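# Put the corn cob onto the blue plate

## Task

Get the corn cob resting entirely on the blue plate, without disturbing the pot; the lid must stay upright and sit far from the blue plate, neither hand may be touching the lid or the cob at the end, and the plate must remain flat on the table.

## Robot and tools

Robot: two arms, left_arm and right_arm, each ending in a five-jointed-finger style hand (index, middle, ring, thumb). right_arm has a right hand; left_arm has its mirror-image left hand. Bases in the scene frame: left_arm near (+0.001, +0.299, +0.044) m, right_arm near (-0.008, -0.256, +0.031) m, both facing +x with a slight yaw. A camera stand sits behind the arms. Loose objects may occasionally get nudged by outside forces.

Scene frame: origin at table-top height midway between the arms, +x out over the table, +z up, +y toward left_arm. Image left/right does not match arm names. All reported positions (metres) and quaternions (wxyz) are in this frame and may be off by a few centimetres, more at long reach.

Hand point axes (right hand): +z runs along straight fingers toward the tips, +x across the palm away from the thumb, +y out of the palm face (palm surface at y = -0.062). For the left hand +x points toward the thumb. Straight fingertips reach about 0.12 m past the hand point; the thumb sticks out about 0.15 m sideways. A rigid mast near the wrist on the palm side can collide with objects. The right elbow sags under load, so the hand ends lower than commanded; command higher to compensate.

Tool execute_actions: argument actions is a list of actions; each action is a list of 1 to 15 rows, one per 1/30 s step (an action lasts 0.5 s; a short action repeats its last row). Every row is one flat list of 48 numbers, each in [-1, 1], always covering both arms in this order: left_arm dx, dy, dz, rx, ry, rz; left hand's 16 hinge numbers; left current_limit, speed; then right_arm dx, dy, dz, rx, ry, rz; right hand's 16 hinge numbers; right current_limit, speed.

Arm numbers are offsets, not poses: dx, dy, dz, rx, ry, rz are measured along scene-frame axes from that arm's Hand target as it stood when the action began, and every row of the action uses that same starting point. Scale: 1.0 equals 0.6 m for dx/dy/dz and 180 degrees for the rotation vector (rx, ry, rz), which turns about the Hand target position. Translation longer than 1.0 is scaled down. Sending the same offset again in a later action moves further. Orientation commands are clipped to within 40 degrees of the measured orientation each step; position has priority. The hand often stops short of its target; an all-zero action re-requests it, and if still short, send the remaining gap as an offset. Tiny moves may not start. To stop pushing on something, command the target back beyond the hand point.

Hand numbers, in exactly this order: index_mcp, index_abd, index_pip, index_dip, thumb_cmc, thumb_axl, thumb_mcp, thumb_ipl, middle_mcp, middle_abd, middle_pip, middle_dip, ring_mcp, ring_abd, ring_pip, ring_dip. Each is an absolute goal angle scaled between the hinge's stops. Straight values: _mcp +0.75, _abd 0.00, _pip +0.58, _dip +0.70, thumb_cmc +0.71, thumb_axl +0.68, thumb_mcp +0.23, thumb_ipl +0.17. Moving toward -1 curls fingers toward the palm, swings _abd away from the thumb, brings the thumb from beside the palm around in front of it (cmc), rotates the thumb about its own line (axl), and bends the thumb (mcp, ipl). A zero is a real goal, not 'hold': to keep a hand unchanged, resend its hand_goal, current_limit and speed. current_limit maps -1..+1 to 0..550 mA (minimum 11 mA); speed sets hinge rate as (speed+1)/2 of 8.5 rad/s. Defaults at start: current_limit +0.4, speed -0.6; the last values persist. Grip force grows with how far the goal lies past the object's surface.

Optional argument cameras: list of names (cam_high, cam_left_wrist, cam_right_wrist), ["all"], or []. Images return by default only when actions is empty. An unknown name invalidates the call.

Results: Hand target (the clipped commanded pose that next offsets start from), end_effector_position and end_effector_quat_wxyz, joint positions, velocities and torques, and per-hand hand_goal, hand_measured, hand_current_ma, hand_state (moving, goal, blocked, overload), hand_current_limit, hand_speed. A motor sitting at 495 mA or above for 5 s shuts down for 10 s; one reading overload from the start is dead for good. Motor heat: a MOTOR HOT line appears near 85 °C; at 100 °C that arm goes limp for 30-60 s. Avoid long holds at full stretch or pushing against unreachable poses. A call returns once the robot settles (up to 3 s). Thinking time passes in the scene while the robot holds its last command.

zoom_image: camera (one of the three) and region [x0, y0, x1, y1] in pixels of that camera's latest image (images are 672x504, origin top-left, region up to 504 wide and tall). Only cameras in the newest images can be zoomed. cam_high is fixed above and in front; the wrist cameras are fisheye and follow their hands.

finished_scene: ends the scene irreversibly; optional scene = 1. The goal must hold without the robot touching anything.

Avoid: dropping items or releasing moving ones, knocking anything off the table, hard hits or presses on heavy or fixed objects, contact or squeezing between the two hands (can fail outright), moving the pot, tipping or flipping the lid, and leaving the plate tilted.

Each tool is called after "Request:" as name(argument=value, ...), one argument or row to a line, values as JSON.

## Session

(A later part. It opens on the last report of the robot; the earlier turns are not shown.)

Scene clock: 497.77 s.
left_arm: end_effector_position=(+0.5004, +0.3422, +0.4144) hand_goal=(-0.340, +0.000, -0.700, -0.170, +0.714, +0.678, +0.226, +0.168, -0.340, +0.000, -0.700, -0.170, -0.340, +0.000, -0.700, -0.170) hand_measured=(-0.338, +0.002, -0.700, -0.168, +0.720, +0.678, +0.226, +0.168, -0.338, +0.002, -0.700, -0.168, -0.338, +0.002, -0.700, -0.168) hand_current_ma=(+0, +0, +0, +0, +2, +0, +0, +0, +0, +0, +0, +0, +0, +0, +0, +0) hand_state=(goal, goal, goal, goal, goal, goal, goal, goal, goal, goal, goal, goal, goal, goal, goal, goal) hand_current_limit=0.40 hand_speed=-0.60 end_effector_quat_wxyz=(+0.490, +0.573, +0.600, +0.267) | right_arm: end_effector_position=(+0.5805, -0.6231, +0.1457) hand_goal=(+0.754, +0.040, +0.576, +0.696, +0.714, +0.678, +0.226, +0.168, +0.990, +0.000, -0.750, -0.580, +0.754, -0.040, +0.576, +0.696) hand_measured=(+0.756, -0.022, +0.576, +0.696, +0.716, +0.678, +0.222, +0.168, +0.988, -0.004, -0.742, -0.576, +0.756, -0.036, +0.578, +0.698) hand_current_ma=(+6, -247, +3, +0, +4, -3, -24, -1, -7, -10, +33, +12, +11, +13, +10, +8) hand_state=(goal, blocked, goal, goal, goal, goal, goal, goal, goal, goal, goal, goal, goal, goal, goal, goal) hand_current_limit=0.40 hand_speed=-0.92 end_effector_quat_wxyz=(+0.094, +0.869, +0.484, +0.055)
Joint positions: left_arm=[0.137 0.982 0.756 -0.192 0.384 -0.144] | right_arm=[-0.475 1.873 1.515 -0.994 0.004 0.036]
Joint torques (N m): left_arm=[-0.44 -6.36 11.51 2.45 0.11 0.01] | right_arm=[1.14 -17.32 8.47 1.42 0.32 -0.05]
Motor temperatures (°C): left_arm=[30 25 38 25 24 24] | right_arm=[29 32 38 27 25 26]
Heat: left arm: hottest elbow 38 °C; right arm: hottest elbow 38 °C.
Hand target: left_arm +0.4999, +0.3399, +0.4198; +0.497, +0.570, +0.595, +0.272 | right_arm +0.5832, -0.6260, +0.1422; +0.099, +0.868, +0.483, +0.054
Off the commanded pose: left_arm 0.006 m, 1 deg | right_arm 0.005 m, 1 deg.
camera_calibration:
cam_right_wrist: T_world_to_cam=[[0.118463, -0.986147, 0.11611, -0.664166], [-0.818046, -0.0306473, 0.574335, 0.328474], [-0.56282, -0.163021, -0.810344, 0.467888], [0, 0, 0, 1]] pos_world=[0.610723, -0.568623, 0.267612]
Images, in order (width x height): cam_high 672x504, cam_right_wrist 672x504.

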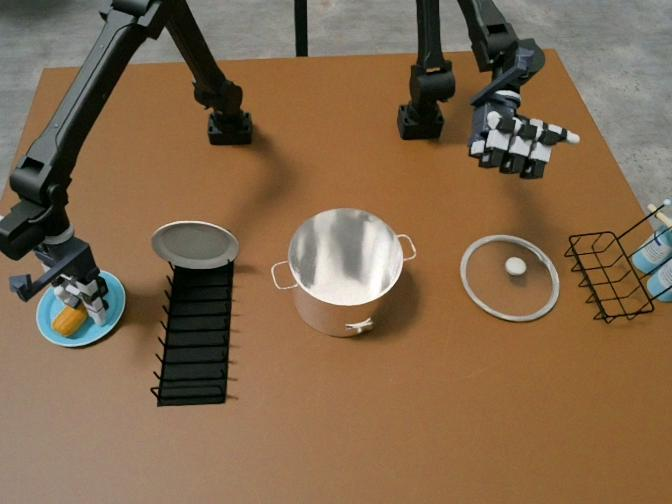

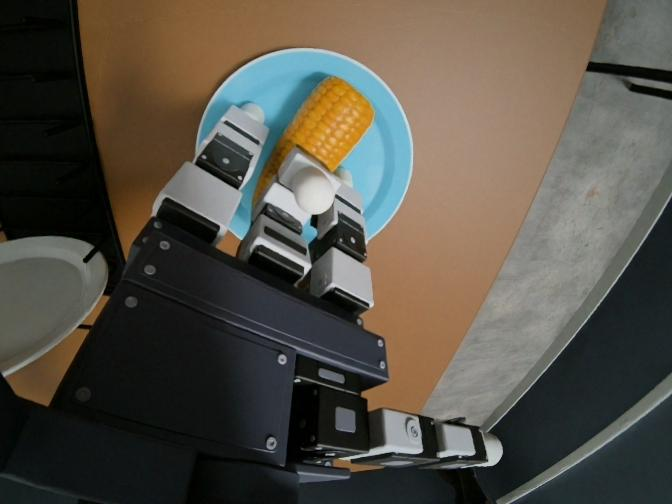

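Request:
execute_actions(
  actions=[
    [[0,0,0,0,0,0.0,-0.34,0,-0.7,-0.17,0.714,0.678,0.226,0.168,-0.34,0,-0.7,-0.17,-0.34,0,-0.7,-0.17,0.4,-0.6,0,0,0.03,0,0,0,0.754,0.02,0.576,0.696,0.714,0.678,0.226,0.168,0.89,0,-0.88,-0.17,0.754,-0.06,0.576,0.696,0.4,-0.9]],
    [[0,0,0,0,0,0.0,-0.34,0,-0.7,-0.17,0.714,0.678,0.226,0.168,-0.34,0,-0.7,-0.17,-0.34,0,-0.7,-0.17,0.4,-0.6,0,0,0.04,0,0,0,0.754,0.04,0.576,0.696,0.714,0.678,0.226,0.168,0.89,0,-0.88,-0.17,0.754,-0.06,0.576,0.696,0.4,-0.9]],
  ],
  cameras=["cam_right_wrist","cam_high"],
)

Request:
zoom_image(
  camera="cam_high",
  region=[0, 200, 170, 370],
)

Scene clock: 505.10 s.
left_arm: end_effector_position=(+0.5004, +0.3422, +0.4144) hand_goal=(-0.340, +0.000, -0.700, -0.170, +0.714, +0.678, +0.226, +0.168, -0.340, +0.000, -0.700, -0.170, -0.340, +0.000, -0.700, -0.170) hand_measured=(-0.338, +0.002, -0.700, -0.168, +0.720, +0.678, +0.226, +0.168, -0.338, +0.002, -0.700, -0.168, -0.338, +0.002, -0.700, -0.168) hand_current_ma=(+0, +0, +0, +0, +2, +0, +0, +0, +0, +0, +0, +0, +0, +0, +0, +0) hand_state=(goal, goal, goal, goal, goal, goal, goal, goal, goal, goal, goal, goal, goal, goal, goal, goal) hand_current_limit=0.40 hand_speed=-0.60 end_effector_quat_wxyz=(+0.490, +0.573, +0.600, +0.267) | right_arm: end_effector_position=(+0.5686, -0.6171, +0.1433) hand_goal=(+0.754, +0.040, +0.576, +0.696, +0.714, +0.678, +0.226, +0.168, +0.890, +0.000, -0.880, -0.170, +0.754, -0.060, +0.576, +0.696) hand_measured=(+0.752, +0.036, +0.572, +0.694, +0.716, +0.678, +0.222, +0.168, +0.894, -0.004, -0.872, -0.172, +0.756, -0.056, +0.578, +0.698) hand_current_ma=(-11, -11, -13, -10, +4, -3, -24, -1, +19, -10, +33, -11, +9, +13, +10, +8) hand_state=(goal, goal, goal, goal, goal, goal, goal, goal, goal, goal, goal, goal, goal, goal, goal, goal) hand_current_limit=0.40 hand_speed=-0.90 end_effector_quat_wxyz=(+0.071, +0.871, +0.485, +0.038)
Joint positions: left_arm=[0.137 0.982 0.756 -0.192 0.384 -0.144] | right_arm=[-0.475 1.868 1.52 -1.062 0.007 0.036]
Joint torques (N m): left_arm=[-0.5 -6.42 11.49 2.44 0.11 0.01] | right_arm=[1.2 -20.01 12.77 0.2 0.19 -0.05]
Heat: left arm: hottest elbow 38 °C; right arm: hottest elbow 38 °C.
Hand target: left_arm +0.4999, +0.3399, +0.4198; +0.497, +0.570, +0.595, +0.272 | right_arm +0.5833, -0.6261, +0.1843; +0.099, +0.868, +0.483, +0.054
Off the commanded pose: left_arm 0.006 m, 1 deg | right_arm 0.044 m, 4 deg.
camera_calibration:
cam_right_wrist: T_world_to_cam=[[0.12302, -0.988757, 0.0850015, -0.656288], [-0.787715, -0.0451899, 0.61438, 0.288309], [-0.603631, -0.142538, -0.784418, 0.492399], [0, 0, 0, 1]] pos_world=[0.60507, -0.565695, 0.264901]
Images, in order (width x height): cam_high 672x504, cam_right_wrist 672x504.

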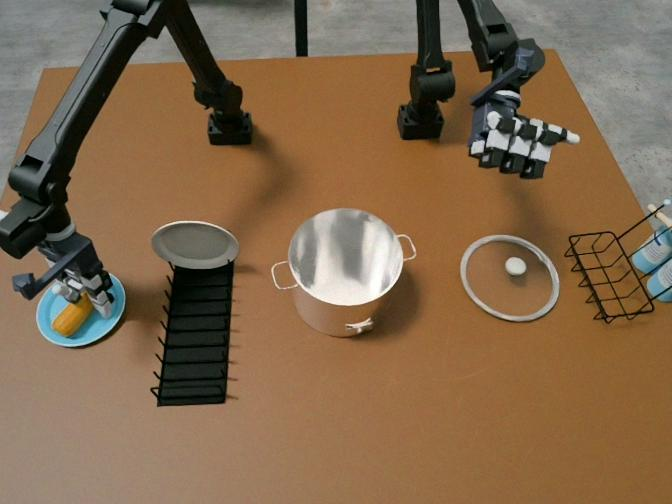

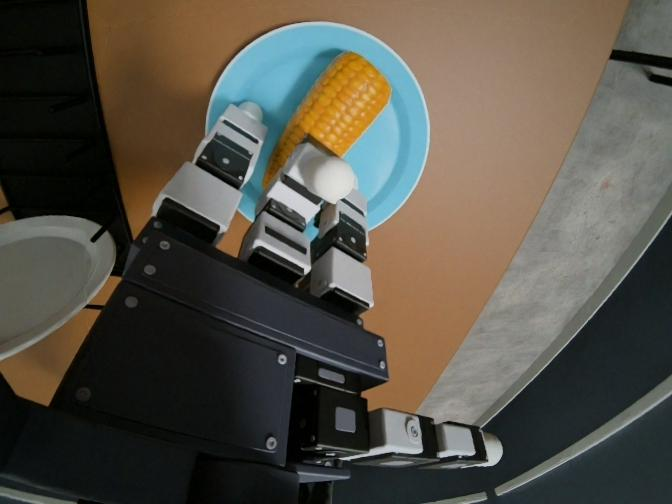

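Scaled by 2.965 from the camera's 672x504 image, which has a finer 960x720 frame.

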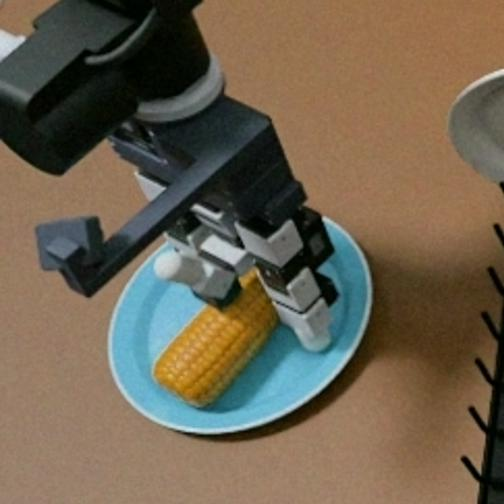

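Request:
execute_actions(
  actions=[
    [[0,0,0,0,0,0.0,-0.34,0,-0.7,-0.17,0.714,0.678,0.226,0.168,-0.34,0,-0.7,-0.17,-0.34,0,-0.7,-0.17,0.4,-0.6,0.01,-0.006,0.06,0,0,0,0.754,0.04,0.576,0.696,0.714,0.678,0.226,0.168,0.89,0,-0.88,-0.17,0.754,-0.06,0.576,0.696,0.4,-0.9]],
    [[0,0,0,0,0,0.0,-0.34,0,-0.7,-0.17,0.714,0.678,0.226,0.168,-0.34,0,-0.7,-0.17,-0.34,0,-0.7,-0.17,0.4,-0.6,0,0,0.08,0,0,0,0.754,0.04,0.576,0.696,0.714,0.678,0.226,0.168,0.89,0,-0.88,-0.17,0.754,-0.06,0.576,0.696,0.4,-0.9]],
  ],
  cameras=["cam_right_wrist","cam_high"],
)

Request:
zoom_image(
  camera="cam_high",
  region=[0, 200, 170, 370],
)

Scene clock: 511.30 s.
left_arm: end_effector_position=(+0.5004, +0.3422, +0.4144) hand_goal=(-0.340, +0.000, -0.700, -0.170, +0.714, +0.678, +0.226, +0.168, -0.340, +0.000, -0.700, -0.170, -0.340, +0.000, -0.700, -0.170) hand_measured=(-0.338, +0.002, -0.700, -0.168, +0.720, +0.678, +0.226, +0.168, -0.338, +0.002, -0.700, -0.168, -0.338, +0.002, -0.700, -0.168) hand_current_ma=(+0, +0, +0, +0, +2, +0, +0, +0, +0, +0, +0, +0, +0, +0, +0, +0) hand_state=(goal, goal, goal, goal, goal, goal, goal, goal, goal, goal, goal, goal, goal, goal, goal, goal) hand_current_limit=0.40 hand_speed=-0.60 end_effector_quat_wxyz=(+0.490, +0.573, +0.600, +0.267) | right_arm: end_effector_position=(+0.5796, -0.6233, +0.2362) hand_goal=(+0.754, +0.040, +0.576, +0.696, +0.714, +0.678, +0.226, +0.168, +0.890, +0.000, -0.880, -0.170, +0.754, -0.060, +0.576, +0.696) hand_measured=(+0.752, +0.036, +0.574, +0.694, +0.716, +0.678, +0.222, +0.168, +0.894, -0.004, -0.872, -0.172, +0.756, -0.056, +0.578, +0.698) hand_current_ma=(-4, -11, -10, -9, +4, -3, -24, -1, +15, -10, +33, -11, +7, +13, +10, +8) hand_state=(goal, goal, goal, goal, goal, goal, goal, goal, goal, goal, goal, goal, goal, goal, goal, goal) hand_current_limit=0.40 hand_speed=-0.90 end_effector_quat_wxyz=(+0.077, +0.870, +0.484, +0.042)
Joint positions: left_arm=[0.137 0.982 0.756 -0.192 0.384 -0.144] | right_arm=[-0.475 1.835 1.718 -1.277 0.007 0.036]
Joint torques (N m): left_arm=[-0.44 -6.3 11.48 2.41 0.1 0.01] | right_arm=[1.14 -18.84 13.24 0.23 0.18 -0.04]
Heat: left arm: hottest elbow 38 °C; right arm: hottest elbow 39 °C.
Hand target: left_arm +0.4999, +0.3399, +0.4198; +0.497, +0.570, +0.595, +0.272 | right_arm +0.5892, -0.6296, +0.2682; +0.099, +0.868, +0.483, +0.054
Off the commanded pose: left_arm 0.006 m, 1 deg | right_arm 0.034 m, 3 deg.
camera_calibration:
cam_right_wrist: T_world_to_cam=[[0.121732, -0.988071, 0.0943229, -0.672738], [-0.796007, -0.0404168, 0.603936, 0.249841], [-0.59292, -0.1486, -0.791432, 0.562665], [0, 0, 0, 1]] pos_world=[0.614384, -0.571003, 0.357877]
Images, in order (width x height): cam_high 672x504, cam_right_wrist 672x504.

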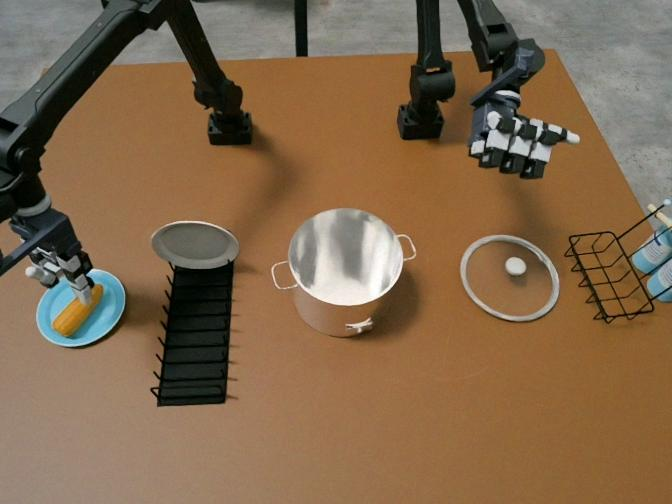

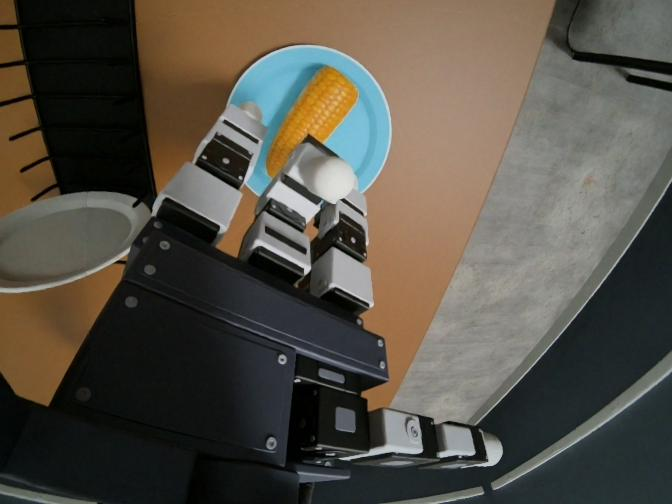

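Scaled by 2.965 from the camera's 672x504 image, which has a finer 960x720 frame.

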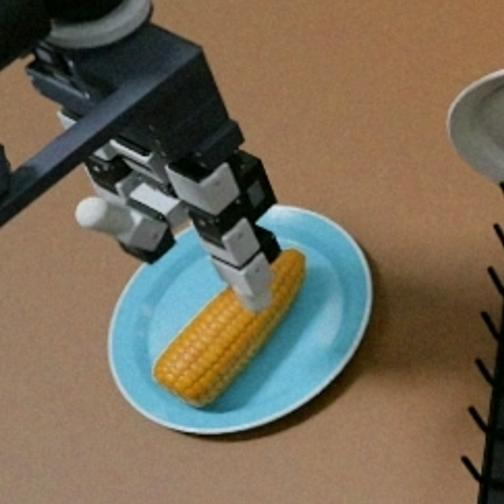

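Request:
execute_actions(
  actions=[
    [[0,0,0,0,0,0.0,-0.34,0,-0.7,-0.17,0.714,0.678,0.226,0.168,-0.34,0,-0.7,-0.17,-0.34,0,-0.7,-0.17,0.4,-0.6,-0.05,0.03,0.09,0,0,0,0.754,0.04,0.576,0.696,0.714,0.678,0.226,0.168,0.89,0,-0.88,-0.17,0.754,-0.06,0.576,0.696,0.4,-0.9]],
  ],
  cameras=["cam_high"],
)

Request:
zoom_image(
  camera="cam_high",
  region=[0, 200, 170, 370],
)

Scene clock: 515.10 s.
left_arm: end_effector_position=(+0.5004, +0.3422, +0.4144) hand_goal=(-0.340, +0.000, -0.700, -0.170, +0.714, +0.678, +0.226, +0.168, -0.340, +0.000, -0.700, -0.170, -0.340, +0.000, -0.700, -0.170) hand_measured=(-0.338, +0.002, -0.700, -0.168, +0.720, +0.678, +0.226, +0.168, -0.338, +0.002, -0.700, -0.168, -0.338, +0.002, -0.700, -0.168) hand_current_ma=(+0, +0, +0, +0, +2, +0, +0, +0, +0, +0, +0, +0, +0, +0, +0, +0) hand_state=(goal, goal, goal, goal, goal, goal, goal, goal, goal, goal, goal, goal, goal, goal, goal, goal) hand_current_limit=0.40 hand_speed=-0.60 end_effector_quat_wxyz=(+0.490, +0.573, +0.600, +0.267) | right_arm: end_effector_position=(+0.5519, -0.6075, +0.3009) hand_goal=(+0.754, +0.040, +0.576, +0.696, +0.714, +0.678, +0.226, +0.168, +0.890, +0.000, -0.880, -0.170, +0.754, -0.060, +0.576, +0.696) hand_measured=(+0.752, +0.036, +0.574, +0.694, +0.716, +0.678, +0.222, +0.168, +0.892, -0.004, -0.872, -0.172, +0.756, -0.056, +0.578, +0.698) hand_current_ma=(-4, -11, -10, -9, +4, -3, -24, -1, +11, -10, +31, -11, +4, +13, +9, +8) hand_state=(goal, goal, goal, goal, goal, goal, goal, goal, goal, goal, goal, goal, goal, goal, goal, goal) hand_current_limit=0.40 hand_speed=-0.90 end_effector_quat_wxyz=(+0.085, +0.870, +0.484, +0.047)
Joint positions: left_arm=[0.137 0.982 0.756 -0.192 0.384 -0.144] | right_arm=[-0.475 1.727 1.733 -1.382 0.007 0.036]
Joint torques (N m): left_arm=[-0.5 -6.36 11.51 2.44 0.11 0.01] | right_arm=[1.26 -16.38 12.78 0.25 0.19 -0.03]
Heat: left arm: hottest elbow 38 °C; right arm: hottest elbow 40 °C.
Hand target: left_arm +0.4999, +0.3399, +0.4198; +0.497, +0.570, +0.595, +0.272 | right_arm +0.5593, -0.6116, +0.3223; +0.099, +0.868, +0.483, +0.054
Off the commanded pose: left_arm 0.006 m, 1 deg | right_arm 0.023 m, 2 deg.
Images, in order (width x height): cam_high 672x504.

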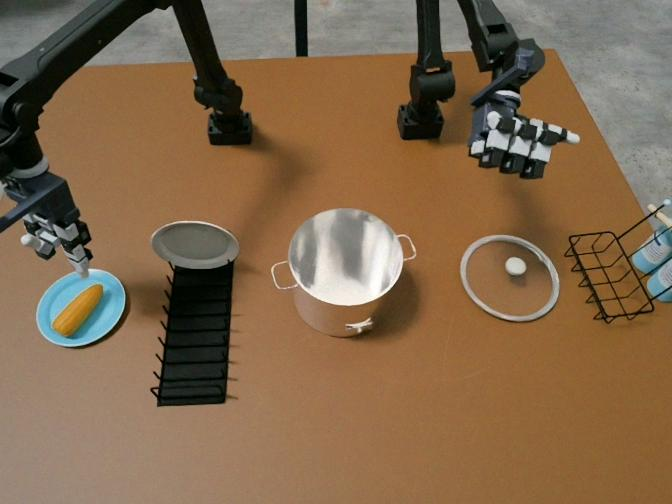

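Scaled by 2.965 from the camera's 672x504 image, which has a finer 960x720 frame.

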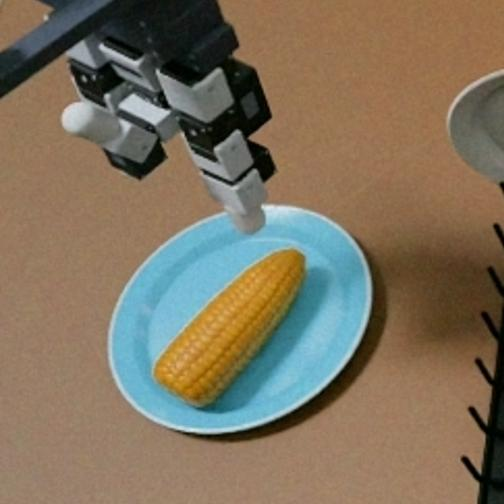

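Request:
finished_scene(
  scene=1,
)

The scene is finished: the task was done.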